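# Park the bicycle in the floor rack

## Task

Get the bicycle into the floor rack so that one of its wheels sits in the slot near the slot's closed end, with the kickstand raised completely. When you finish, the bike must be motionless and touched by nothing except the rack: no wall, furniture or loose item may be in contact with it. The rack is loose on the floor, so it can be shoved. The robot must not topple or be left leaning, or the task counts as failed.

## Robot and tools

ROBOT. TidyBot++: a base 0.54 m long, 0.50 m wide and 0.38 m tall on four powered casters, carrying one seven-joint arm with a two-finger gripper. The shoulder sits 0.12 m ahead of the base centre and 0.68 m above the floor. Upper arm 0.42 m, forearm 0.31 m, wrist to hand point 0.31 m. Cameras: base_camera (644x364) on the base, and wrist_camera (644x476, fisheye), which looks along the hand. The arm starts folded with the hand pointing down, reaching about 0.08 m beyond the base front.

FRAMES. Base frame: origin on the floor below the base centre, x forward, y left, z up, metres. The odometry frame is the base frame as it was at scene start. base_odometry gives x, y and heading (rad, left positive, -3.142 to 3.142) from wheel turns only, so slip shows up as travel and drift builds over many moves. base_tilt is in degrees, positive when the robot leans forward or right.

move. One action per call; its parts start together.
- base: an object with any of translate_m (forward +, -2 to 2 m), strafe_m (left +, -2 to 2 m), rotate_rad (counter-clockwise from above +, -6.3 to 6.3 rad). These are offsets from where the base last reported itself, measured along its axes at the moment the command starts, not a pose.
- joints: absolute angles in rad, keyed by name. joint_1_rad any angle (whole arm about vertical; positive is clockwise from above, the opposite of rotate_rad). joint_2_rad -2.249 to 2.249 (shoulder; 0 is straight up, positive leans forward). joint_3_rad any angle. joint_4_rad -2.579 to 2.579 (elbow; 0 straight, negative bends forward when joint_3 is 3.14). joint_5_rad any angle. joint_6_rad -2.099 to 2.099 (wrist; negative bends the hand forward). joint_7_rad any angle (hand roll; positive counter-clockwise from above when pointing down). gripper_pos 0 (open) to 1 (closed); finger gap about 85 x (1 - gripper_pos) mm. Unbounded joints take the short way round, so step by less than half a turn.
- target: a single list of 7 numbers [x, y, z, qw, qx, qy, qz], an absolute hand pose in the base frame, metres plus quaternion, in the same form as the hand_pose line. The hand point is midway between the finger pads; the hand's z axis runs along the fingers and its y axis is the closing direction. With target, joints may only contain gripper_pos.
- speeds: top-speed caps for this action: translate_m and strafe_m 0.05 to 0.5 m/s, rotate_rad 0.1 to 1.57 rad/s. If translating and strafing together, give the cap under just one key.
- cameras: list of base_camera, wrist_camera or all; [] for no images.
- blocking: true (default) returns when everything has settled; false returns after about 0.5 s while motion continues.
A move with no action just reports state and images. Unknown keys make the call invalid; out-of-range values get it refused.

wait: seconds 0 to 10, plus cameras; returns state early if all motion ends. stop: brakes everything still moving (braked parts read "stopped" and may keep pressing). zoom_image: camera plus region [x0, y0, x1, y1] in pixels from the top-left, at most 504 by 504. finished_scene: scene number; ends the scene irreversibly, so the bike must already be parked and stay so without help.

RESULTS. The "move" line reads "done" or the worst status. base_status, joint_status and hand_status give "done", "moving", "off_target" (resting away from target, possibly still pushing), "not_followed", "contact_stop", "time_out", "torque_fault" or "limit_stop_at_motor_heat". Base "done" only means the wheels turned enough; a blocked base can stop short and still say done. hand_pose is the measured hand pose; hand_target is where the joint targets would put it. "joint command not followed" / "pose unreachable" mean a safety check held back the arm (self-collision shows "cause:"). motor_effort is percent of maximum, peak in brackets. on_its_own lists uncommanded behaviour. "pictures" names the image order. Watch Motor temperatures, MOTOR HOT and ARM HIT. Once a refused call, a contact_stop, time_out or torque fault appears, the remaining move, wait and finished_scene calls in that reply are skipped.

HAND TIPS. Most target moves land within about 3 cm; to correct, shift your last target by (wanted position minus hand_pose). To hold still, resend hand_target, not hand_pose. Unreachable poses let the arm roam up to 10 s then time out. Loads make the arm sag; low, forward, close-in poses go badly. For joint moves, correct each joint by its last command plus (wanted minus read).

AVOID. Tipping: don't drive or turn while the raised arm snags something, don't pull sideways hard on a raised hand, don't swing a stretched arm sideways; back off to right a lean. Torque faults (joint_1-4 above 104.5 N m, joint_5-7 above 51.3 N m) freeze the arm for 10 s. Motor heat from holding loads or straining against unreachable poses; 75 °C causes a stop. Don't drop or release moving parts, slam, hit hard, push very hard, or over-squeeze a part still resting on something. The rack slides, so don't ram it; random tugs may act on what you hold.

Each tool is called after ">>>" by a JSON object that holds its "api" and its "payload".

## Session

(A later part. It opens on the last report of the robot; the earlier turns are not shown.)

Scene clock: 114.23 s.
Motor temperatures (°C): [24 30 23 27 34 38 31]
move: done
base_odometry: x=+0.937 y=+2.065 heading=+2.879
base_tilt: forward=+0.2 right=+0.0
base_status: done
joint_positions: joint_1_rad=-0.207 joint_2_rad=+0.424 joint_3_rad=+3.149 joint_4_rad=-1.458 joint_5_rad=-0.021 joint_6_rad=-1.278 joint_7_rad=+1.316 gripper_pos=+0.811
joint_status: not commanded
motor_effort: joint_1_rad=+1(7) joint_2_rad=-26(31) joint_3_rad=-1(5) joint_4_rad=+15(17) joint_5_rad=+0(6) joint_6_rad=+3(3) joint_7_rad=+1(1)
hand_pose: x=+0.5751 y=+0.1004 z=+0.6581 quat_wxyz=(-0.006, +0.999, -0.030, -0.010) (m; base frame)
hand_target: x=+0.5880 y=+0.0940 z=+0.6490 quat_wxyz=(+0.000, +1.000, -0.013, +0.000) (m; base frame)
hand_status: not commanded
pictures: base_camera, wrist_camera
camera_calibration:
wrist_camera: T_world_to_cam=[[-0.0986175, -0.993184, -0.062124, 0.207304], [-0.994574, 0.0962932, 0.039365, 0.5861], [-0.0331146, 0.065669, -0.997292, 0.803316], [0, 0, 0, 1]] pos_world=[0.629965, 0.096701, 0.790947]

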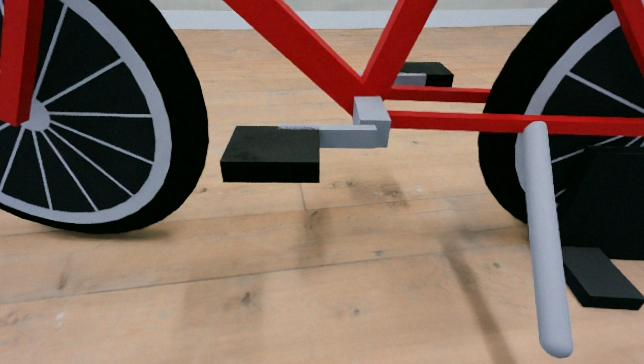

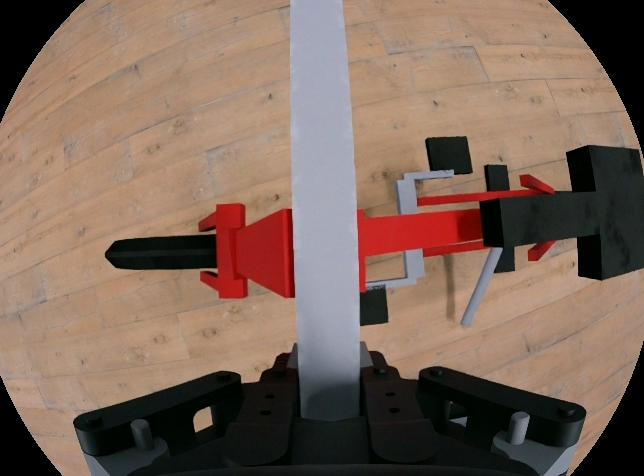

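>>> {"api": "move", "payload": {"base": {"strafe_m": -0.06}, "speeds": {"strafe_m": 0.06}, "cameras": ["wrist_camera", "base_camera"]}}

>>> {"api": "move", "payload": {"base": {"strafe_m": -0.05}, "speeds": {"strafe_m": 0.06}, "cameras": ["wrist_camera", "base_camera"]}}

Scene clock: 115.90 s.
Motor temperatures (°C): [24 30 23 27 34 38 31]
move: done
base_odometry: x=+0.953 y=+2.123 heading=+2.880
base_tilt: forward=+0.2 right=+0.0
base_status: done
joint_positions: joint_1_rad=-0.209 joint_2_rad=+0.424 joint_3_rad=+3.146 joint_4_rad=-1.457 joint_5_rad=-0.021 joint_6_rad=-1.278 joint_7_rad=+1.316 gripper_pos=+0.811
joint_status: not commanded
motor_effort: joint_1_rad=+1(7) joint_2_rad=-26(31) joint_3_rad=+0(5) joint_4_rad=+15(16) joint_5_rad=+0(6) joint_6_rad=+3(3) joint_7_rad=+1(1)
hand_pose: x=+0.5748 y=+0.1023 z=+0.6581 quat_wxyz=(-0.007, +1.000, -0.028, -0.010) (m; base frame)
hand_target: x=+0.5880 y=+0.0940 z=+0.6490 quat_wxyz=(+0.000, +1.000, -0.013, +0.000) (m; base frame)
hand_status: not commanded
pictures: base_camera, wrist_camera
camera_calibration:
wrist_camera: T_world_to_cam=[[-0.0937673, -0.9936, -0.0629778, 0.207054], [-0.995032, 0.0914006, 0.0394711, 0.586288], [-0.0334623, 0.066366, -0.997234, 0.803286], [0, 0, 0, 1]] pos_world=[0.62967, 0.0988311, 0.790962]

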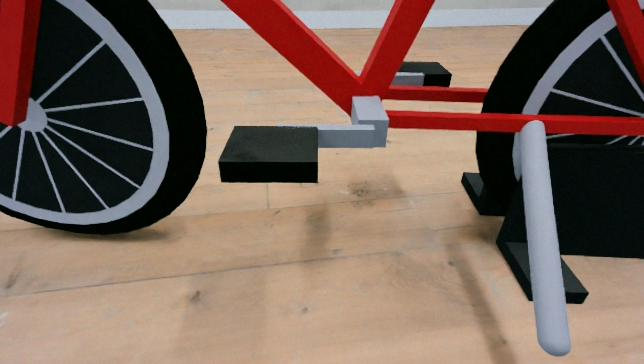

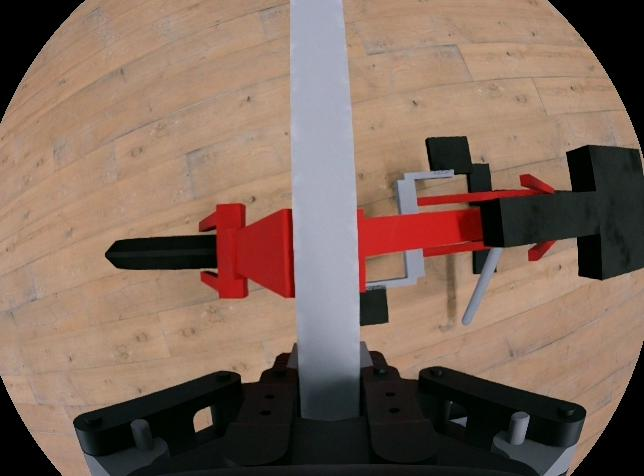

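Scene clock: 117.27 s.
Motor temperatures (°C): [24 30 23 27 34 38 31]
move: done
base_odometry: x=+0.966 y=+2.172 heading=+2.880
base_tilt: forward=+0.2 right=+0.0
base_status: done
joint_positions: joint_1_rad=-0.210 joint_2_rad=+0.424 joint_3_rad=+3.144 joint_4_rad=-1.457 joint_5_rad=-0.021 joint_6_rad=-1.278 joint_7_rad=+1.317 gripper_pos=+0.811
joint_status: not commanded
motor_effort: joint_1_rad=+1(7) joint_2_rad=-27(30) joint_3_rad=+0(5) joint_4_rad=+15(16) joint_5_rad=+0(6) joint_6_rad=+2(3) joint_7_rad=+1(1)
hand_pose: x=+0.5747 y=+0.1037 z=+0.6581 quat_wxyz=(-0.007, +1.000, -0.026, -0.010) (m; base frame)
hand_target: x=+0.5880 y=+0.0940 z=+0.6490 quat_wxyz=(+0.000, +1.000, -0.013, +0.000) (m; base frame)
hand_status: not commanded
pictures: base_camera, wrist_camera
camera_calibration:
wrist_camera: T_world_to_cam=[[-0.0900468, -0.993909, -0.0635352, 0.206647], [-0.99537, 0.0876593, 0.0394189, 0.586652], [-0.0336093, 0.0667906, -0.997201, 0.803233], [0, 0, 0, 1]] pos_world=[0.62954, 0.100314, 0.790989]

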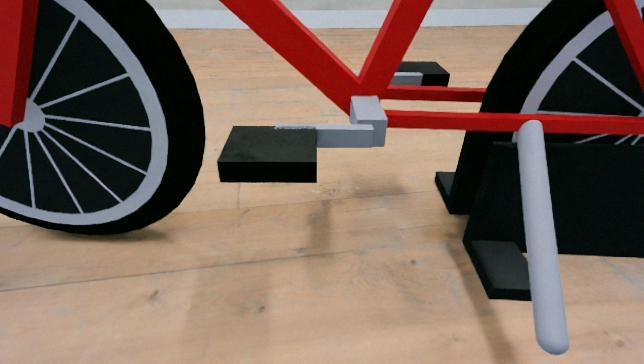

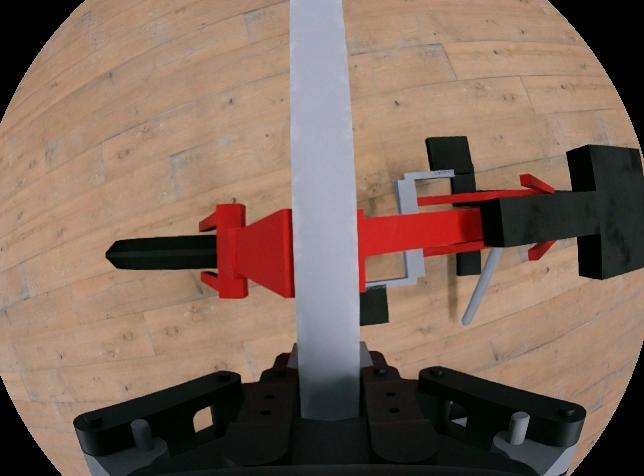

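>>> {"api": "move", "payload": {"base": {"strafe_m": -0.06}, "speeds": {"strafe_m": 0.06}, "cameras": ["base_camera"]}}

>>> {"api": "move", "payload": {"base": {"strafe_m": -0.04}, "speeds": {"strafe_m": 0.05}, "cameras": ["wrist_camera", "base_camera"]}}

Scene clock: 118.93 s.
Motor temperatures (°C): [24 30 23 27 34 38 31]
move: done
base_odometry: x=+0.981 y=+2.230 heading=+2.880
base_tilt: forward=+0.2 right=+0.0
base_status: done
joint_positions: joint_1_rad=-0.211 joint_2_rad=+0.424 joint_3_rad=+3.142 joint_4_rad=-1.457 joint_5_rad=-0.020 joint_6_rad=-1.278 joint_7_rad=+1.317 gripper_pos=+0.811
joint_status: not commanded
motor_effort: joint_1_rad=+1(7) joint_2_rad=-26(31) joint_3_rad=+0(5) joint_4_rad=+15(16) joint_5_rad=+1(6) joint_6_rad=+2(3) joint_7_rad=+1(1)
hand_pose: x=+0.5744 y=+0.1050 z=+0.6581 quat_wxyz=(-0.007, +1.000, -0.024, -0.010) (m; base frame)
hand_target: x=+0.5880 y=+0.0940 z=+0.6490 quat_wxyz=(+0.000, +1.000, -0.013, +0.000) (m; base frame)
hand_status: not commanded
pictures: base_camera

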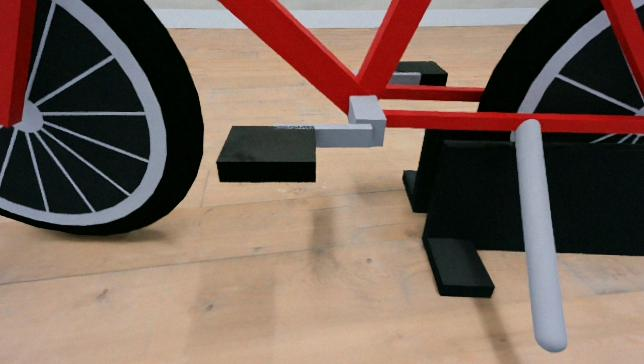

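Scene clock: 120.23 s.
Motor temperatures (°C): [24 30 23 27 34 38 31]
move: done
base_odometry: x=+0.991 y=+2.269 heading=+2.880
base_tilt: forward=+0.2 right=+0.0
base_status: done
joint_positions: joint_1_rad=-0.212 joint_2_rad=+0.424 joint_3_rad=+3.142 joint_4_rad=-1.456 joint_5_rad=-0.020 joint_6_rad=-1.278 joint_7_rad=+1.318 gripper_pos=+0.811
joint_status: not commanded
motor_effort: joint_1_rad=+1(7) joint_2_rad=-27(30) joint_3_rad=+0(5) joint_4_rad=+15(17) joint_5_rad=+1(5) joint_6_rad=+2(3) joint_7_rad=+1(1)
hand_pose: x=+0.5744 y=+0.1058 z=+0.6582 quat_wxyz=(-0.008, +1.000, -0.023, -0.010) (m; base frame)
hand_target: x=+0.5880 y=+0.0940 z=+0.6490 quat_wxyz=(+0.000, +1.000, -0.013, +0.000) (m; base frame)
hand_status: not commanded
pictures: base_camera, wrist_camera
camera_calibration:
wrist_camera: T_world_to_cam=[[-0.0847552, -0.994306, -0.0645877, 0.206396], [-0.995826, 0.0823243, 0.0394166, 0.587074], [-0.033875, 0.0676589, -0.997133, 0.803137], [0, 0, 0, 1]] pos_world=[0.629323, 0.102551, 0.791025]

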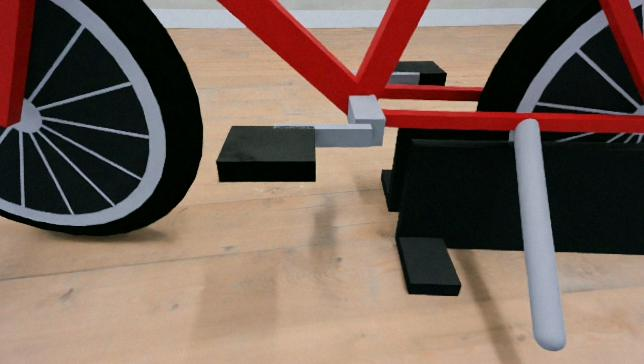

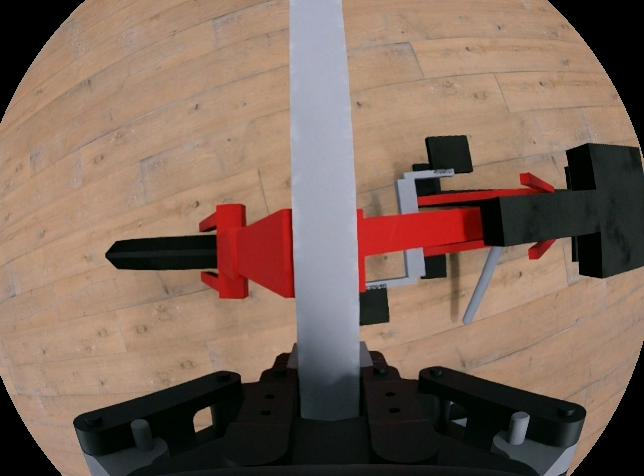

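>>> {"api": "move", "payload": {"base": {"strafe_m": -0.02}, "speeds": {"strafe_m": 0.05}, "cameras": ["base_camera"]}}

>>> {"api": "move", "payload": {"base": {"strafe_m": -0.02}, "speeds": {"strafe_m": 0.05}, "cameras": ["base_camera"]}}

Scene clock: 121.27 s.
Motor temperatures (°C): [24 30 23 27 34 38 31]
move: done
base_odometry: x=+0.996 y=+2.288 heading=+2.880
base_tilt: forward=+0.2 right=+0.0
base_status: done
joint_positions: joint_1_rad=-0.211 joint_2_rad=+0.425 joint_3_rad=+3.141 joint_4_rad=-1.456 joint_5_rad=-0.020 joint_6_rad=-1.278 joint_7_rad=+1.318 gripper_pos=+0.811
joint_status: not commanded
motor_effort: joint_1_rad=+2(7) joint_2_rad=-27(30) joint_3_rad=+0(5) joint_4_rad=+15(17) joint_5_rad=+0(6) joint_6_rad=+2(3) joint_7_rad=+1(1)
hand_pose: x=+0.5746 y=+0.1055 z=+0.6583 quat_wxyz=(-0.008, +1.000, -0.023, -0.010) (m; base frame)
hand_target: x=+0.5880 y=+0.0940 z=+0.6490 quat_wxyz=(+0.000, +1.000, -0.013, +0.000) (m; base frame)
hand_status: not commanded
pictures: base_camera

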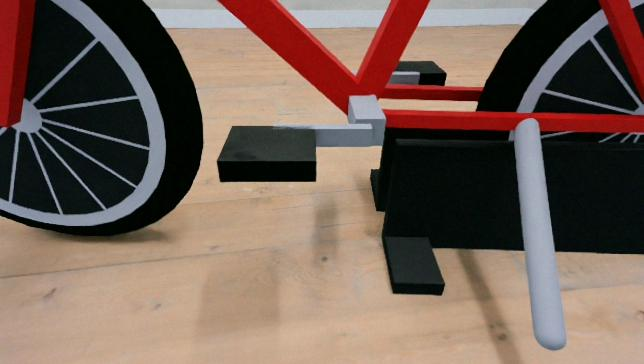

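Scene clock: 122.17 s.
Motor temperatures (°C): [24 30 23 27 34 38 31]
move: done
base_odometry: x=+1.001 y=+2.308 heading=+2.881
base_tilt: forward=+0.2 right=+0.0
base_status: done
joint_positions: joint_1_rad=-0.211 joint_2_rad=+0.425 joint_3_rad=+3.140 joint_4_rad=-1.456 joint_5_rad=-0.019 joint_6_rad=-1.278 joint_7_rad=+1.318 gripper_pos=+0.811
joint_status: not commanded
motor_effort: joint_1_rad=+2(7) joint_2_rad=-27(30) joint_3_rad=+0(5) joint_4_rad=+16(17) joint_5_rad=+0(6) joint_6_rad=+2(3) joint_7_rad=+1(1)
hand_pose: x=+0.5748 y=+0.1052 z=+0.6583 quat_wxyz=(-0.007, +1.000, -0.023, -0.010) (m; base frame)
hand_target: x=+0.5880 y=+0.0940 z=+0.6490 quat_wxyz=(+0.000, +1.000, -0.013, +0.000) (m; base frame)
hand_status: not commanded
pictures: base_camera

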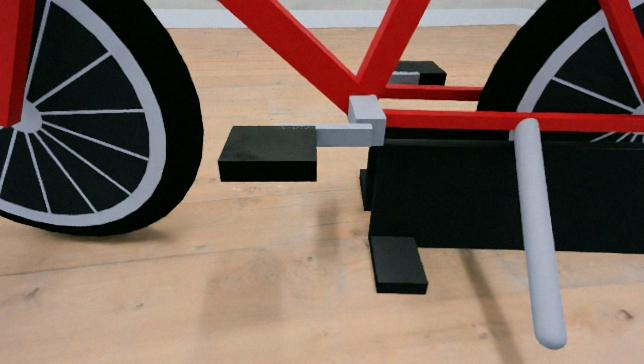

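>>> {"api": "move", "payload": {"base": {"strafe_m": -0.02}, "speeds": {"strafe_m": 0.05}, "cameras": ["base_camera", "wrist_camera"]}}

Scene clock: 123.17 s.
Motor temperatures (°C): [24 30 23 27 34 38 31]
move: done
base_odometry: x=+1.006 y=+2.327 heading=+2.881
base_tilt: forward=+0.3 right=+0.0
base_status: done
joint_positions: joint_1_rad=-0.210 joint_2_rad=+0.425 joint_3_rad=+3.140 joint_4_rad=-1.455 joint_5_rad=-0.019 joint_6_rad=-1.278 joint_7_rad=+1.319 gripper_pos=+0.811
joint_status: not commanded
motor_effort: joint_1_rad=+2(7) joint_2_rad=-27(30) joint_3_rad=+0(5) joint_4_rad=+15(17) joint_5_rad=+0(5) joint_6_rad=+2(3) joint_7_rad=+0(1)
hand_pose: x=+0.5749 y=+0.1049 z=+0.6583 quat_wxyz=(-0.007, +1.000, -0.023, -0.010) (m; base frame)
hand_target: x=+0.5880 y=+0.0940 z=+0.6490 quat_wxyz=(+0.000, +1.000, -0.013, +0.000) (m; base frame)
hand_status: not commanded
pictures: base_camera, wrist_camera
camera_calibration:
wrist_camera: T_world_to_cam=[[-0.0842241, -0.994403, -0.0637824, 0.204791], [-0.995897, 0.0818786, 0.0385405, 0.588257], [-0.0331024, 0.0667667, -0.997219, 0.803068], [0, 0, 0, 1]] pos_world=[0.629675, 0.101861, 0.791225]

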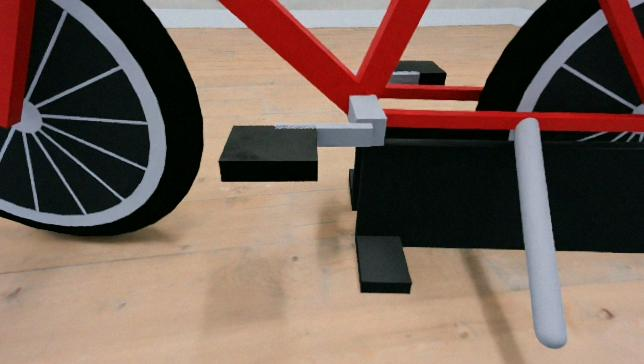

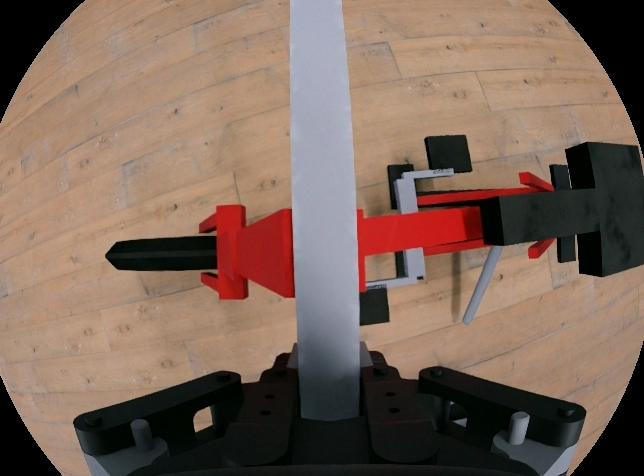

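>>> {"api": "move", "payload": {"base": {"strafe_m": -0.02}, "speeds": {"strafe_m": 0.05}, "cameras": ["base_camera", "wrist_camera"]}}

Scene clock: 124.40 s.
Motor temperatures (°C): [24 30 23 27 34 38 31]
move: done
base_odometry: x=+1.011 y=+2.347 heading=+2.881
base_tilt: forward=+0.2 right=+0.0
base_status: done
joint_positions: joint_1_rad=-0.220 joint_2_rad=+0.425 joint_3_rad=+3.140 joint_4_rad=-1.455 joint_5_rad=-0.019 joint_6_rad=-1.278 joint_7_rad=+1.320 gripper_pos=+0.811
joint_status: not commanded
motor_effort: joint_1_rad=+4(8) joint_2_rad=-29(31) joint_3_rad=+3(6) joint_4_rad=+16(18) joint_5_rad=+3(7) joint_6_rad=+1(2) joint_7_rad=+1(1)
hand_pose: x=+0.5739 y=+0.1099 z=+0.6581 quat_wxyz=(-0.007, +1.000, -0.017, -0.010) (m; base frame)
hand_target: x=+0.5880 y=+0.0940 z=+0.6490 quat_wxyz=(+0.000, +1.000, -0.013, +0.000) (m; base frame)
hand_status: not commanded
pictures: base_camera, wrist_camera
camera_calibration:
wrist_camera: T_world_to_cam=[[-0.0722792, -0.99533, -0.0639812, 0.202964], [-0.996796, 0.0698843, 0.0389116, 0.588408], [-0.0342586, 0.0665887, -0.997192, 0.803168], [0, 0, 0, 1]] pos_world=[0.628708, 0.107414, 0.791003]

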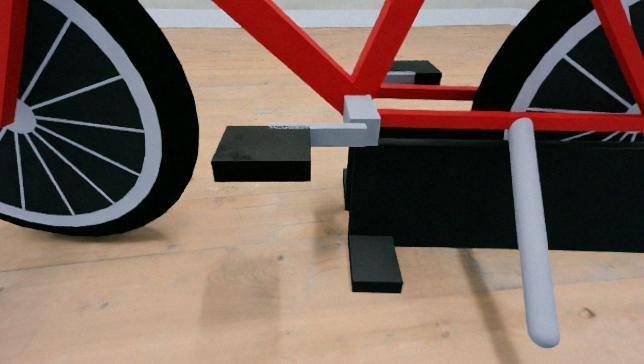

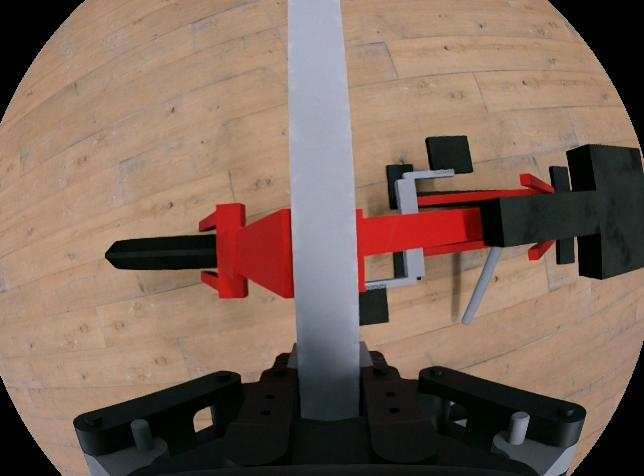

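>>> {"api": "move", "payload": {"base": {"strafe_m": 0.02}, "speeds": {"strafe_m": 0.05}, "cameras": []}}

>>> {"api": "move", "payload": {"base": {"translate_m": -0.045}, "speeds": {"translate_m": 0.06}, "cameras": ["base_camera", "wrist_camera"]}}

Scene clock: 125.47 s.
Motor temperatures (°C): [24 30 23 27 34 38 31]
move: done
base_odometry: x=+1.006 y=+2.327 heading=+2.881
base_tilt: forward=+0.2 right=+0.0
base_status: done
joint_positions: joint_1_rad=-0.211 joint_2_rad=+0.425 joint_3_rad=+3.140 joint_4_rad=-1.455 joint_5_rad=-0.016 joint_6_rad=-1.278 joint_7_rad=+1.320 gripper_pos=+0.811
joint_status: not commanded
motor_effort: joint_1_rad=+0(6) joint_2_rad=-28(30) joint_3_rad=-1(3) joint_4_rad=+16(17) joint_5_rad=+0(4) joint_6_rad=+1(3) joint_7_rad=+1(1)
hand_pose: x=+0.5752 y=+0.1045 z=+0.6583 quat_wxyz=(-0.006, +1.000, -0.022, -0.010) (m; base frame)
hand_target: x=+0.5880 y=+0.0940 z=+0.6490 quat_wxyz=(+0.000, +1.000, -0.013, +0.000) (m; base frame)
hand_status: not commanded
pictures: none
No camera images: "cameras" was empty.

Scene clock: 126.70 s.
Motor temperatures (°C): [24 30 23 27 34 38 31]
move: done
base_odometry: x=+1.050 y=+2.316 heading=+2.881
base_tilt: forward=+0.3 right=+0.0
base_status: done
joint_positions: joint_1_rad=-0.207 joint_2_rad=+0.434 joint_3_rad=+3.140 joint_4_rad=-1.458 joint_5_rad=-0.016 joint_6_rad=-1.278 joint_7_rad=+1.320 gripper_pos=+0.811
joint_status: not commanded
motor_effort: joint_1_rad=+0(1) joint_2_rad=-30(34) joint_3_rad=-1(3) joint_4_rad=+17(20) joint_5_rad=+0(2) joint_6_rad=+0(2) joint_7_rad=+2(2)
hand_pose: x=+0.5742 y=+0.1025 z=+0.6532 quat_wxyz=(-0.005, +1.000, -0.024, -0.015) (m; base frame)
hand_target: x=+0.5880 y=+0.0940 z=+0.6490 quat_wxyz=(+0.000, +1.000, -0.013, +0.000) (m; base frame)
hand_status: not commanded
pictures: base_camera, wrist_camera
camera_calibration:
wrist_camera: T_world_to_cam=[[-0.0857589, -0.99463, -0.0579396, 0.199048], [-0.995346, 0.0829648, 0.0490251, 0.580638], [-0.0439549, 0.0618742, -0.997116, 0.804794], [0, 0, 0, 1]] pos_world=[0.63038, 0.10001, 0.78554]

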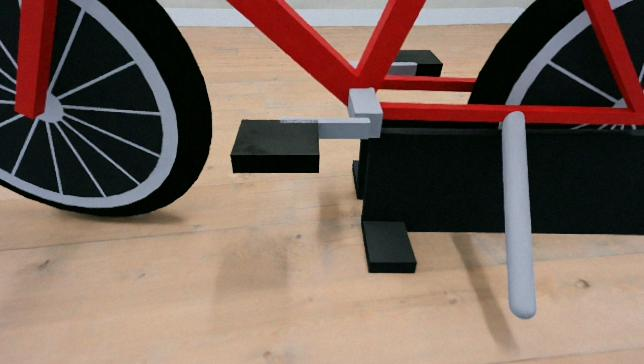

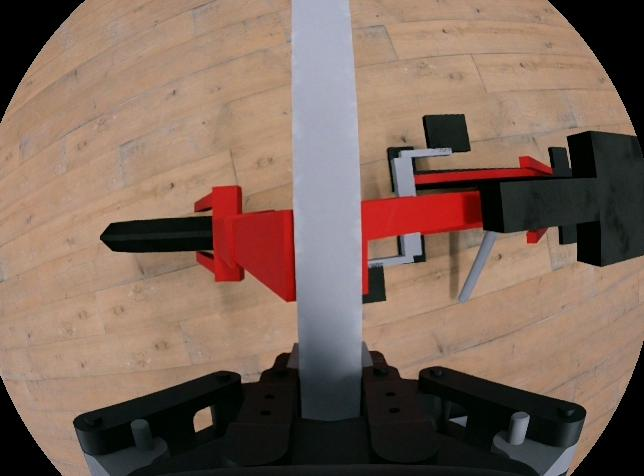

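>>> {"api": "move", "payload": {"base": {"translate_m": -0.02}, "speeds": {"translate_m": 0.06}, "cameras": ["base_camera"]}}

>>> {"api": "move", "payload": {"joints": {"gripper_pos": 0.5}, "cameras": ["base_camera", "wrist_camera"]}}

Scene clock: 127.60 s.
Motor temperatures (°C): [24 30 23 27 34 38 31]
move: done
base_odometry: x=+1.070 y=+2.311 heading=+2.881
base_tilt: forward=+0.2 right=+0.0
base_status: done
joint_positions: joint_1_rad=-0.205 joint_2_rad=+0.437 joint_3_rad=+3.140 joint_4_rad=-1.466 joint_5_rad=-0.016 joint_6_rad=-1.277 joint_7_rad=+1.320 gripper_pos=+0.811
joint_status: not commanded
motor_effort: joint_1_rad=-1(1) joint_2_rad=-30(35) joint_3_rad=-2(3) joint_4_rad=+17(21) joint_5_rad=+0(2) joint_6_rad=+1(3) joint_7_rad=+1(2)
hand_pose: x=+0.5712 y=+0.1009 z=+0.6494 quat_wxyz=(-0.003, +0.999, -0.025, -0.021) (m; base frame)
hand_target: x=+0.5880 y=+0.0940 z=+0.6490 quat_wxyz=(+0.000, +1.000, -0.013, +0.000) (m; base frame)
hand_status: not commanded
pictures: base_camera

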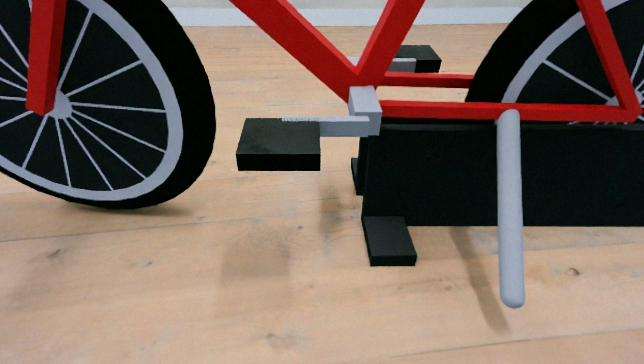

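Scene clock: 128.43 s.
Motor temperatures (°C): [24 30 23 27 34 38 31]
move: done
base_odometry: x=+1.070 y=+2.311 heading=+2.881
base_tilt: forward=+0.2 right=+0.0
base_status: not commanded
joint_positions: joint_1_rad=-0.205 joint_2_rad=+0.437 joint_3_rad=+3.140 joint_4_rad=-1.462 joint_5_rad=-0.016 joint_6_rad=-1.277 joint_7_rad=+1.320 gripper_pos=+0.500
joint_status: all done
motor_effort: joint_1_rad=+1(1) joint_2_rad=-31(32) joint_3_rad=+0(2) joint_4_rad=+16(19) joint_5_rad=+1(2) joint_6_rad=-1(1) joint_7_rad=+1(1)
hand_pose: x=+0.5729 y=+0.1013 z=+0.6506 quat_wxyz=(-0.004, +1.000, -0.025, -0.019) (m; base frame)
hand_target: x=+0.5880 y=+0.0940 z=+0.6490 quat_wxyz=(+0.000, +1.000, -0.013, +0.000) (m; base frame)
hand_status: not commanded
pictures: base_camera, wrist_camera
camera_calibration:
wrist_camera: T_world_to_cam=[[-0.0877863, -0.994561, -0.0560502, 0.197529], [-0.994871, 0.0846969, 0.0553046, 0.575121], [-0.0502565, 0.0606177, -0.996895, 0.805773], [0, 0, 0, 1]] pos_world=[0.630007, 0.0988993, 0.782536]

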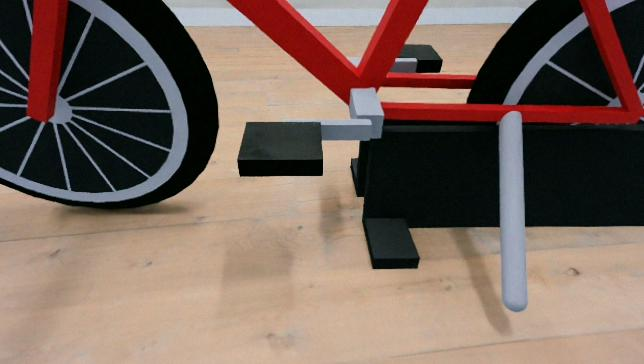

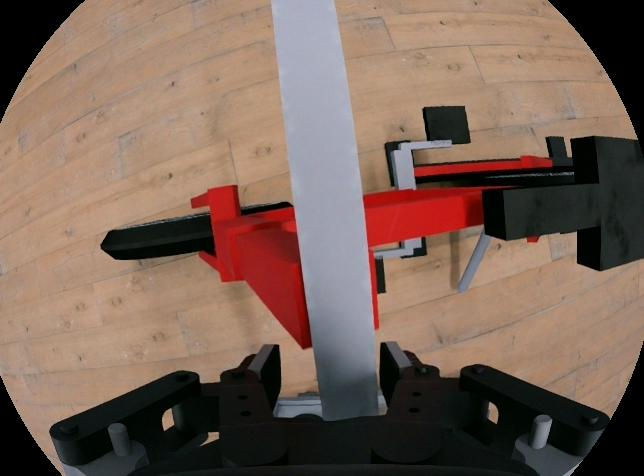

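>>> {"api": "move", "payload": {"joints": {"gripper_pos": 0.3}, "cameras": []}}

>>> {"api": "move", "payload": {"target": [0.580, 0.09, 0.755, 0, 0.9999, -0.0131, 0], "cameras": ["wrist_camera"]}}

>>> {"api": "move", "payload": {"target": [0.50, -0.02, 0.78, 0, 1, 0, 0], "base": {"strafe_m": -0.06, "translate_m": -0.015}, "joints": {"gripper_pos": 1.0}, "speeds": {"strafe_m": 0.1}, "cameras": ["base_camera", "wrist_camera"]}}

Scene clock: 129.37 s.
Motor temperatures (°C): [24 30 23 27 34 38 31]
move: done
base_odometry: x=+1.070 y=+2.311 heading=+2.881
base_tilt: forward=+0.2 right=+0.0
base_status: not commanded
joint_positions: joint_1_rad=-0.205 joint_2_rad=+0.437 joint_3_rad=+3.140 joint_4_rad=-1.462 joint_5_rad=-0.016 joint_6_rad=-1.277 joint_7_rad=+1.320 gripper_pos=+0.300
joint_status: all done
motor_effort: joint_1_rad=+1(1) joint_2_rad=-30(31) joint_3_rad=+0(1) joint_4_rad=+16(17) joint_5_rad=+1(2) joint_6_rad=+0(1) joint_7_rad=+1(1)
hand_pose: x=+0.5729 y=+0.1013 z=+0.6506 quat_wxyz=(-0.004, +1.000, -0.025, -0.019) (m; base frame)
hand_target: x=+0.5880 y=+0.0940 z=+0.6490 quat_wxyz=(+0.000, +1.000, -0.013, +0.000) (m; base frame)
hand_status: not commanded
pictures: none
No camera images: "cameras" was empty.

Scene clock: 130.67 s.
Motor temperatures (°C): [24 30 23 27 34 38 31]
move: off_target
base_odometry: x=+1.070 y=+2.311 heading=+2.881
base_tilt: forward=+0.3 right=-0.1
base_status: not commanded
joint_positions: joint_1_rad=-0.205 joint_2_rad=+0.382 joint_3_rad=+3.140 joint_4_rad=-1.222 joint_5_rad=-0.016 joint_6_rad=-1.482 joint_7_rad=+1.320 gripper_pos=+0.300
joint_status: not commanded
motor_effort: joint_1_rad=+1(1) joint_2_rad=-30(33) joint_3_rad=+0(1) joint_4_rad=+17(18) joint_5_rad=+0(2) joint_6_rad=+0(1) joint_7_rad=+1(1)
hand_pose: x=+0.5955 y=+0.1061 z=+0.7511 quat_wxyz=(-0.014, +0.999, -0.023, +0.025) (m; base frame)
hand_target: x=+0.5800 y=+0.0900 z=+0.7550 quat_wxyz=(+0.000, +1.000, -0.013, +0.000) (m; base frame)
hand_status: off_target (0.023 m and 3.5 deg from the pose sent, 0.105 m and 2.5 deg at the start)
pictures: wrist_camera
camera_calibration:
wrist_camera: T_world_to_cam=[[-0.0786288, -0.993514, -0.0821468, 0.22397], [-0.996216, 0.0813677, -0.0305387, 0.657205], [0.0370247, 0.0794347, -0.996152, 0.85231], [0, 0, 0, 1]] pos_world=[0.640772, 0.101339, 0.887499]

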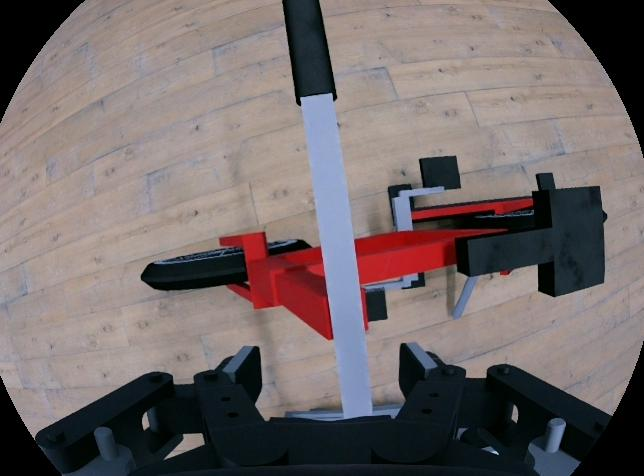

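Scene clock: 132.20 s.
Motor temperatures (°C): [24 30 23 27 34 38 31]
move: off_target
base_odometry: x=+1.100 y=+2.365 heading=+2.881
base_tilt: forward=+0.2 right=+0.0
base_status: done
joint_positions: joint_1_rad=+0.016 joint_2_rad=+0.159 joint_3_rad=+3.173 joint_4_rad=-1.413 joint_5_rad=-0.016 joint_6_rad=-1.491 joint_7_rad=+1.594 gripper_pos=+0.999
joint_status: all done
motor_effort: joint_1_rad=+1(5) joint_2_rad=-22(32) joint_3_rad=+0(3) joint_4_rad=+17(18) joint_5_rad=+1(2) joint_6_rad=+0(1) joint_7_rad=+1(1)
hand_pose: x=+0.5248 y=-0.0125 z=+0.7865 quat_wxyz=(-0.004, +0.999, -0.013, +0.039) (m; base frame)
hand_target: x=+0.5000 y=-0.0200 z=+0.7800 quat_wxyz=(+0.000, +1.000, +0.000, +0.000) (m; base frame)
hand_status: off_target (0.027 m and 4.8 deg from the pose sent, 0.161 m and 4.2 deg at the start)
pictures: base_camera, wrist_camera
camera_calibration:
wrist_camera: T_world_to_cam=[[-0.0575691, -0.996373, -0.0626702, 0.0770479], [-0.996272, 0.0613762, -0.0606201, 0.620956], [0.0642467, 0.0589467, -0.996192, 0.885083], [0, 0, 0, 1]] pos_world=[0.566213, -0.0135162, 0.924183]

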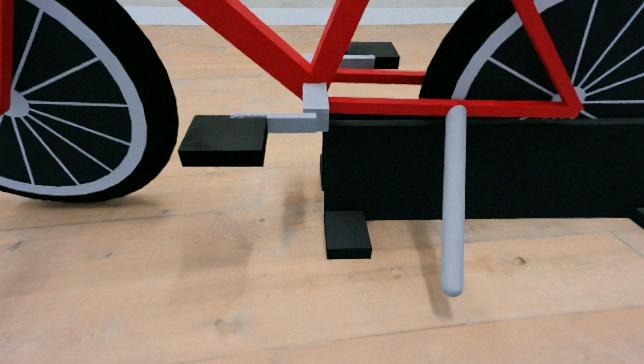

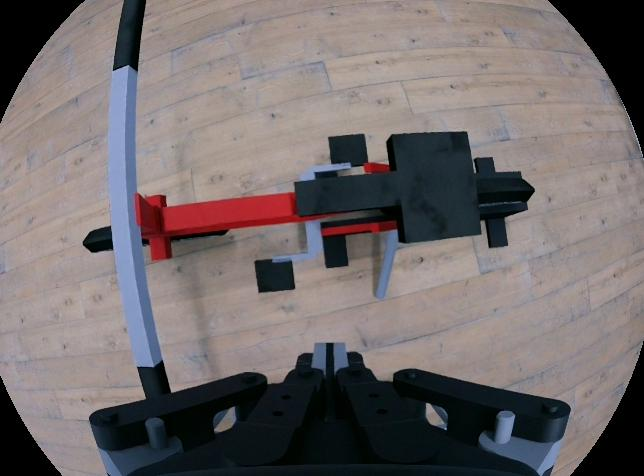

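>>> {"api": "move", "payload": {"target": [0.49, -0.08, 0.60, 0, 1, 0, 0], "cameras": ["wrist_camera"]}}

>>> {"api": "move", "payload": {"target": [0.49, -0.07, 0.38, 0, 1, 0, 0], "cameras": ["base_camera", "wrist_camera"]}}

Scene clock: 134.37 s.
Motor temperatures (°C): [24 30 23 27 34 38 31]
move: off_target
base_odometry: x=+1.100 y=+2.365 heading=+2.881
base_tilt: forward=+0.2 right=+0.0
base_status: not commanded
joint_positions: joint_1_rad=+0.147 joint_2_rad=+0.262 joint_3_rad=+3.179 joint_4_rad=-1.861 joint_5_rad=-0.016 joint_6_rad=-1.051 joint_7_rad=+1.770 gripper_pos=+0.999
joint_status: not commanded
motor_effort: joint_1_rad=+1(1) joint_2_rad=-23(25) joint_3_rad=+0(1) joint_4_rad=+15(17) joint_5_rad=+1(2) joint_6_rad=+0(1) joint_7_rad=+1(1)
hand_pose: x=+0.4808 y=-0.0620 z=+0.6121 quat_wxyz=(-0.005, +1.000, +0.004, -0.015) (m; base frame)
hand_target: x=+0.4900 y=-0.0800 z=+0.6000 quat_wxyz=(+0.000, +1.000, +0.000, +0.000) (m; base frame)
hand_status: off_target (0.024 m and 1.9 deg from the pose sent, 0.201 m and 4.8 deg at the start)
pictures: wrist_camera
camera_calibration:
wrist_camera: T_world_to_cam=[[-0.0312008, -0.997728, -0.0597085, -0.000318778], [-0.998401, 0.0282929, 0.0489423, 0.501478], [-0.0471417, 0.0611401, -0.997015, 0.771253], [0, 0, 0, 1]] pos_world=[0.537025, -0.0616608, 0.744389]

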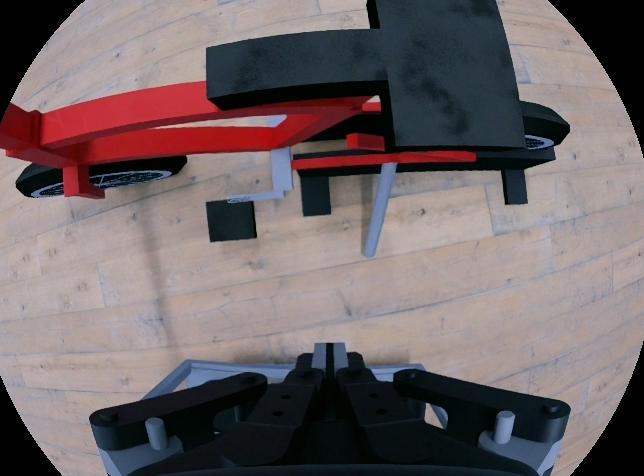

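Scene clock: 136.37 s.
Motor temperatures (°C): [24 30 23 27 34 38 31]
move: off_target
base_odometry: x=+1.100 y=+2.365 heading=+2.881
base_tilt: forward=+0.3 right=+0.0
base_status: not commanded
joint_positions: joint_1_rad=+0.187 joint_2_rad=+0.724 joint_3_rad=+3.149 joint_4_rad=-2.083 joint_5_rad=-0.001 joint_6_rad=-0.369 joint_7_rad=+1.753 gripper_pos=+0.999
joint_status: not commanded
motor_effort: joint_1_rad=+1(1) joint_2_rad=-30(32) joint_3_rad=+0(1) joint_4_rad=+6(15) joint_5_rad=+1(2) joint_6_rad=-1(1) joint_7_rad=+1(1)
hand_pose: x=+0.4837 y=-0.0712 z=+0.3888 quat_wxyz=(-0.001, +1.000, -0.006, -0.017) (m; base frame)
hand_target: x=+0.4900 y=-0.0700 z=+0.3800 quat_wxyz=(+0.000, +1.000, +0.000, +0.000) (m; base frame)
hand_status: off_target (0.011 m and 2.1 deg from the pose sent, 0.232 m and 1.9 deg at the start)
pictures: base_camera, wrist_camera
camera_calibration:
wrist_camera: T_world_to_cam=[[-0.0500859, -0.997454, -0.0507677, -0.0170037], [-0.997521, 0.0474436, 0.0519796, 0.515355], [-0.0494387, 0.0532453, -0.997357, 0.550067], [0, 0, 0, 1]] pos_world=[0.54042, -0.0706992, 0.520962]

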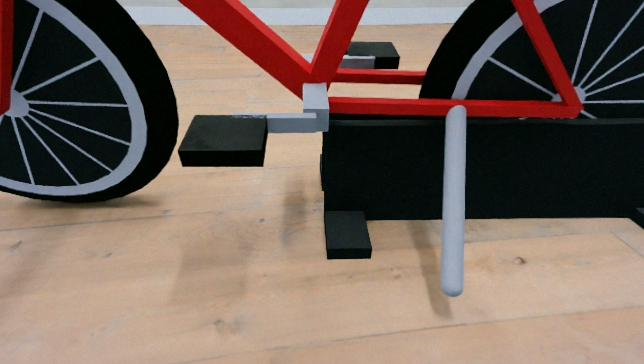

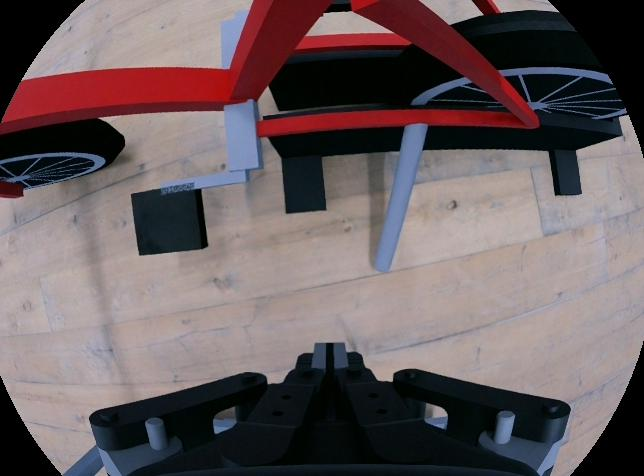

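>>> {"api": "move", "payload": {"target": [0.50, -0.075, 0.28, 0, 1, 0, 0], "cameras": []}}

>>> {"api": "move", "payload": {"target": [0.515, -0.075, 0.17, 0, 1, 0, 0], "cameras": ["base_camera", "wrist_camera"]}}

>>> {"api": "move", "payload": {"target": [0.515, -0.06, 0.12, 0, 0.7071, 0.7071, 0], "cameras": ["base_camera", "wrist_camera"]}}

Scene clock: 137.83 s.
Motor temperatures (°C): [24 30 23 27 34 38 31]
move: off_target
base_odometry: x=+1.100 y=+2.365 heading=+2.881
base_tilt: forward=+0.2 right=+0.0
base_status: not commanded
joint_positions: joint_1_rad=+0.187 joint_2_rad=+0.997 joint_3_rad=+3.149 joint_4_rad=-2.043 joint_5_rad=+0.039 joint_6_rad=-0.168 joint_7_rad=+1.722 gripper_pos=+0.999
joint_status: not commanded
motor_effort: joint_1_rad=+1(1) joint_2_rad=-33(35) joint_3_rad=+0(1) joint_4_rad=+2(6) joint_5_rad=+1(2) joint_6_rad=+0(1) joint_7_rad=+1(1)
hand_pose: x=+0.4763 y=-0.0726 z=+0.2867 quat_wxyz=(+0.000, +0.999, -0.001, -0.034) (m; base frame)
hand_target: x=+0.5000 y=-0.0750 z=+0.2800 quat_wxyz=(+0.000, +1.000, +0.000, +0.000) (m; base frame)
hand_status: off_target (0.025 m and 3.9 deg from the pose sent, 0.110 m and 2.1 deg at the start)
pictures: none
No camera images: "cameras" was empty.

Scene clock: 139.17 s.
Motor temperatures (°C): [24 30 23 27 34 38 31]
move: off_target
base_odometry: x=+1.100 y=+2.365 heading=+2.881
base_tilt: forward=+0.2 right=+0.0
base_status: not commanded
joint_positions: joint_1_rad=+0.187 joint_2_rad=+1.281 joint_3_rad=+3.149 joint_4_rad=-1.867 joint_5_rad=+0.046 joint_6_rad=-0.061 joint_7_rad=+1.705 gripper_pos=+0.999
joint_status: not commanded
motor_effort: joint_1_rad=+1(1) joint_2_rad=-35(38) joint_3_rad=-1(1) joint_4_rad=+0(3) joint_5_rad=+0(2) joint_6_rad=-1(1) joint_7_rad=+1(1)
hand_pose: x=+0.4917 y=-0.0748 z=+0.1770 quat_wxyz=(-0.001, +0.999, -0.005, -0.034) (m; base frame)
hand_target: x=+0.5150 y=-0.0750 z=+0.1700 quat_wxyz=(+0.000, +1.000, +0.000, +0.000) (m; base frame)
hand_status: off_target (0.024 m and 4.0 deg from the pose sent, 0.123 m and 3.9 deg at the start)
pictures: base_camera, wrist_camera
camera_calibration:
wrist_camera: T_world_to_cam=[[-0.0495819, -0.997518, -0.0499908, -0.0313849], [-0.995252, 0.0451478, 0.0862303, 0.527126], [-0.0837593, 0.0540289, -0.99502, 0.355931], [0, 0, 0, 1]] pos_world=[0.552879, -0.0743361, 0.307135]

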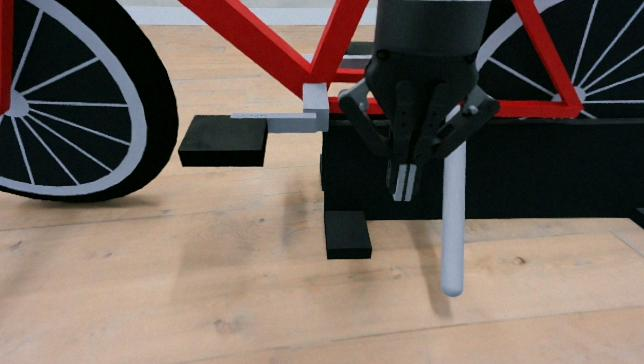

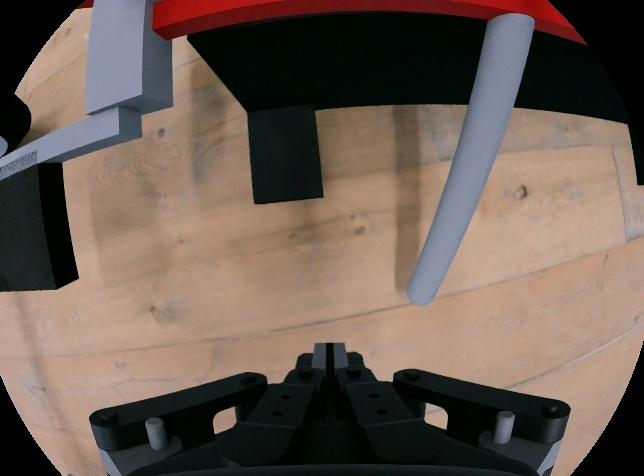

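Scene clock: 140.63 s.
Motor temperatures (°C): [24 30 23 27 34 38 31]
move: off_target
base_odometry: x=+1.100 y=+2.365 heading=+2.881
base_tilt: forward=+0.3 right=+0.0
base_status: not commanded
joint_positions: joint_1_rad=+0.124 joint_2_rad=+1.401 joint_3_rad=+3.169 joint_4_rad=-1.786 joint_5_rad=+0.786 joint_6_rad=+0.007 joint_7_rad=+2.390 gripper_pos=+0.999
joint_status: not commanded
motor_effort: joint_1_rad=+1(2) joint_2_rad=-36(38) joint_3_rad=-1(2) joint_4_rad=+0(1) joint_5_rad=+1(2) joint_6_rad=-1(1) joint_7_rad=+1(1)
hand_pose: x=+0.5020 y=-0.0620 z=+0.1278 quat_wxyz=(-0.008, +0.740, +0.672, -0.022) (m; base frame)
hand_target: x=+0.5150 y=-0.0600 z=+0.1200 quat_wxyz=(+0.000, +0.707, +0.707, +0.000) (m; base frame)
hand_status: off_target (0.015 m and 6.1 deg from the pose sent, 0.063 m and 90.6 deg at the start)
pictures: base_camera, wrist_camera
camera_calibration:
wrist_camera: T_world_to_cam=[[0.986937, -0.133117, -0.0907498, -0.48208], [-0.129928, -0.990708, 0.0402152, 0.0483292], [-0.0952599, -0.0278989, -0.995061, 0.307826], [0, 0, 0, 1]] pos_world=[0.511385, -0.00770506, 0.260614]

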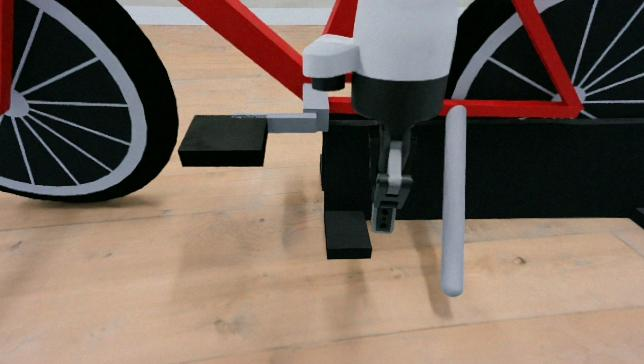

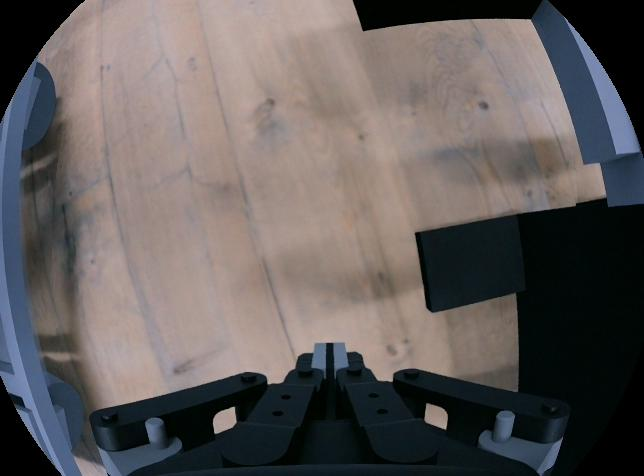

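>>> {"api": "move", "payload": {"target": [0.517, -0.09, 0.048, 0, 0.7071, 0.7071, 0], "cameras": ["base_camera"]}}

>>> {"api": "move", "payload": {"target": [0.51, -0.16, 0.048, 0, 0.7071, 0.7071, 0], "cameras": ["base_camera"]}}

>>> {"api": "move", "payload": {"target": [0.51, -0.21, 0.048, 0, 0.7071, 0.7071, 0], "cameras": ["base_camera"]}}

Scene clock: 142.17 s.
Motor temperatures (°C): [24 30 23 27 34 38 31]
move: off_target
base_odometry: x=+1.100 y=+2.365 heading=+2.881
base_tilt: forward=+0.2 right=+0.0
base_status: not commanded
joint_positions: joint_1_rad=+0.176 joint_2_rad=+1.575 joint_3_rad=+3.169 joint_4_rad=-1.606 joint_5_rad=+0.832 joint_6_rad=+0.007 joint_7_rad=+2.408 gripper_pos=+0.999
joint_status: not commanded
motor_effort: joint_1_rad=+1(2) joint_2_rad=-36(39) joint_3_rad=+0(1) joint_4_rad=+0(1) joint_5_rad=+1(2) joint_6_rad=-1(1) joint_7_rad=+1(1)
hand_pose: x=+0.5076 y=-0.0838 z=+0.0545 quat_wxyz=(-0.007, +0.734, +0.679, -0.019) (m; base frame)
hand_target: x=+0.5170 y=-0.0900 z=+0.0480 quat_wxyz=(+0.000, +0.707, +0.707, +0.000) (m; base frame)
hand_status: off_target (0.013 m and 5.1 deg from the pose sent, 0.086 m and 6.1 deg at the start)
pictures: base_camera

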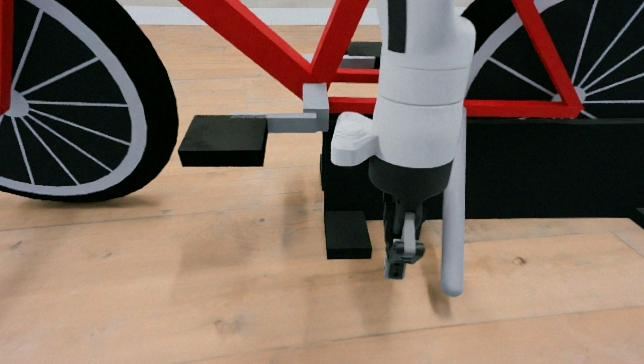

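Scene clock: 143.37 s.
Motor temperatures (°C): [24 30 23 27 34 38 31]
move: off_target
base_odometry: x=+1.100 y=+2.365 heading=+2.881
base_tilt: forward=+0.2 right=+0.0
base_status: not commanded
joint_positions: joint_1_rad=+0.353 joint_2_rad=+1.578 joint_3_rad=+3.124 joint_4_rad=-1.576 joint_5_rad=+0.932 joint_6_rad=+0.007 joint_7_rad=+2.522 gripper_pos=+0.999
joint_status: not commanded
motor_effort: joint_1_rad=+5(6) joint_2_rad=-40(40) joint_3_rad=+5(5) joint_4_rad=+6(6) joint_5_rad=+0(1) joint_6_rad=-2(3) joint_7_rad=+0(1)
hand_pose: x=+0.5121 y=-0.1299 z=+0.0535 quat_wxyz=(-0.009, +0.721, +0.692, +0.009) (m; base frame)
hand_target: x=+0.5100 y=-0.1600 z=+0.0480 quat_wxyz=(+0.000, +0.707, +0.707, +0.000) (m; base frame)
hand_status: off_target (0.031 m and 2.8 deg from the pose sent, 0.076 m and 5.1 deg at the start)
pictures: base_camera

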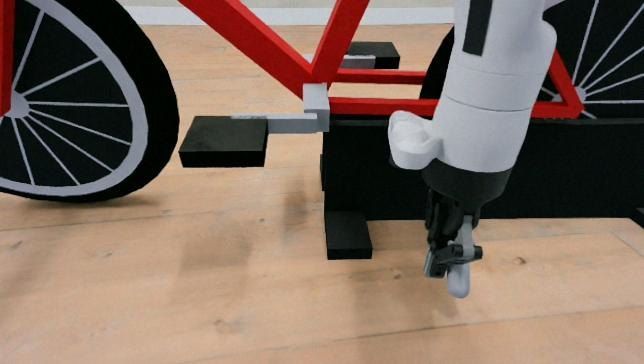

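Scene clock: 144.47 s.
Motor temperatures (°C): [24 30 23 27 34 38 31]
move: off_target
base_odometry: x=+1.100 y=+2.365 heading=+2.881
base_tilt: forward=+0.2 right=+0.0
base_status: not commanded
joint_positions: joint_1_rad=+0.503 joint_2_rad=+1.600 joint_3_rad=+3.020 joint_4_rad=-1.533 joint_5_rad=+0.937 joint_6_rad=-0.047 joint_7_rad=+2.715 gripper_pos=+0.999
joint_status: not commanded
motor_effort: joint_1_rad=+8(9) joint_2_rad=-42(43) joint_3_rad=+4(6) joint_4_rad=+9(10) joint_5_rad=-1(2) joint_6_rad=-1(2) joint_7_rad=-1(1)
hand_pose: x=+0.5162 y=-0.1440 z=+0.0490 quat_wxyz=(-0.021, +0.705, +0.708, +0.038) (m; base frame)
hand_target: x=+0.5100 y=-0.2100 z=+0.0480 quat_wxyz=(+0.000, +0.707, +0.707, +0.000) (m; base frame)
hand_status: off_target (0.066 m and 4.9 deg from the pose sent, 0.080 m and 2.8 deg at the start)
pictures: base_camera

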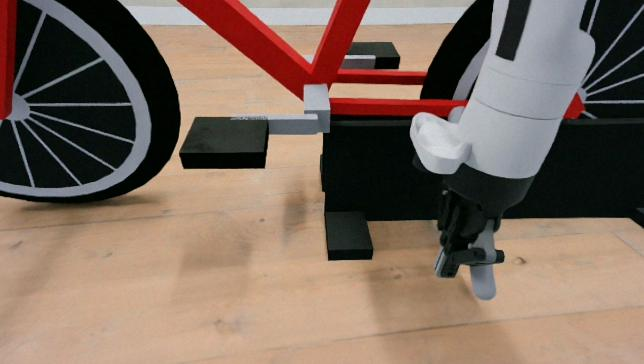

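>>> {"api": "move", "payload": {"target": [0.51, -0.29, 0.048, 0, 0.7071, 0.7071, 0], "cameras": ["base_camera"]}}

>>> {"api": "move", "payload": {"target": [0.51, -0.36, 0.048, 0, 0.7071, 0.7071, 0], "cameras": ["base_camera"]}}

Scene clock: 146.17 s.
Motor temperatures (°C): [24 30 23 27 34 38 31]
move: off_target
base_odometry: x=+1.100 y=+2.365 heading=+2.881
base_tilt: forward=+0.2 right=+0.0
base_status: not commanded
joint_positions: joint_1_rad=+0.778 joint_2_rad=+1.613 joint_3_rad=+2.946 joint_4_rad=-1.311 joint_5_rad=+0.885 joint_6_rad=-0.223 joint_7_rad=+3.069 gripper_pos=+0.999
joint_status: not commanded
motor_effort: joint_1_rad=+1(10) joint_2_rad=-41(45) joint_3_rad=-4(7) joint_4_rad=+5(14) joint_5_rad=+1(2) joint_6_rad=+0(1) joint_7_rad=+1(1)
hand_pose: x=+0.5299 y=-0.3109 z=+0.0550 quat_wxyz=(+0.036, +0.707, +0.707, +0.011) (m; base frame)
hand_target: x=+0.5100 y=-0.2900 z=+0.0480 quat_wxyz=(+0.000, +0.707, +0.707, +0.000) (m; base frame)
hand_status: off_target (0.030 m and 4.4 deg from the pose sent, 0.146 m and 4.9 deg at the start)
pictures: base_camera

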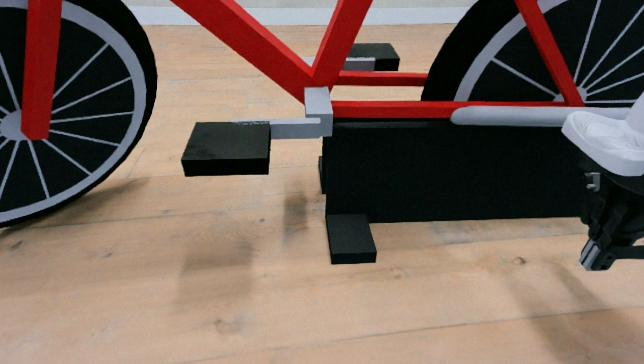

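Scene clock: 147.67 s.
Motor temperatures (°C): [24 30 23 27 34 38 31]
move: off_target
base_odometry: x=+1.100 y=+2.365 heading=+2.881
base_tilt: forward=+0.2 right=+0.0
base_status: not commanded
joint_positions: joint_1_rad=+0.888 joint_2_rad=+1.642 joint_3_rad=+2.892 joint_4_rad=-1.140 joint_5_rad=+0.756 joint_6_rad=-0.367 joint_7_rad=+3.362 gripper_pos=+0.999
joint_status: not commanded
motor_effort: joint_1_rad=+1(3) joint_2_rad=-44(44) joint_3_rad=-5(6) joint_4_rad=+6(7) joint_5_rad=+1(2) joint_6_rad=+0(1) joint_7_rad=+1(1)
hand_pose: x=+0.5252 y=-0.3872 z=+0.0594 quat_wxyz=(+0.041, +0.701, +0.712, -0.005) (m; base frame)
hand_target: x=+0.5100 y=-0.3600 z=+0.0480 quat_wxyz=(+0.000, +0.707, +0.707, +0.000) (m; base frame)
hand_status: off_target (0.033 m and 4.8 deg from the pose sent, 0.053 m and 4.4 deg at the start)
pictures: base_camera

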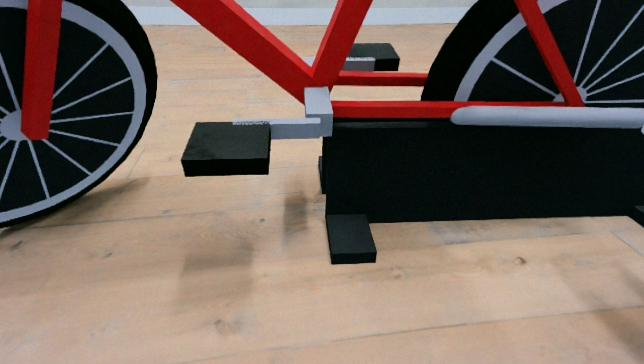

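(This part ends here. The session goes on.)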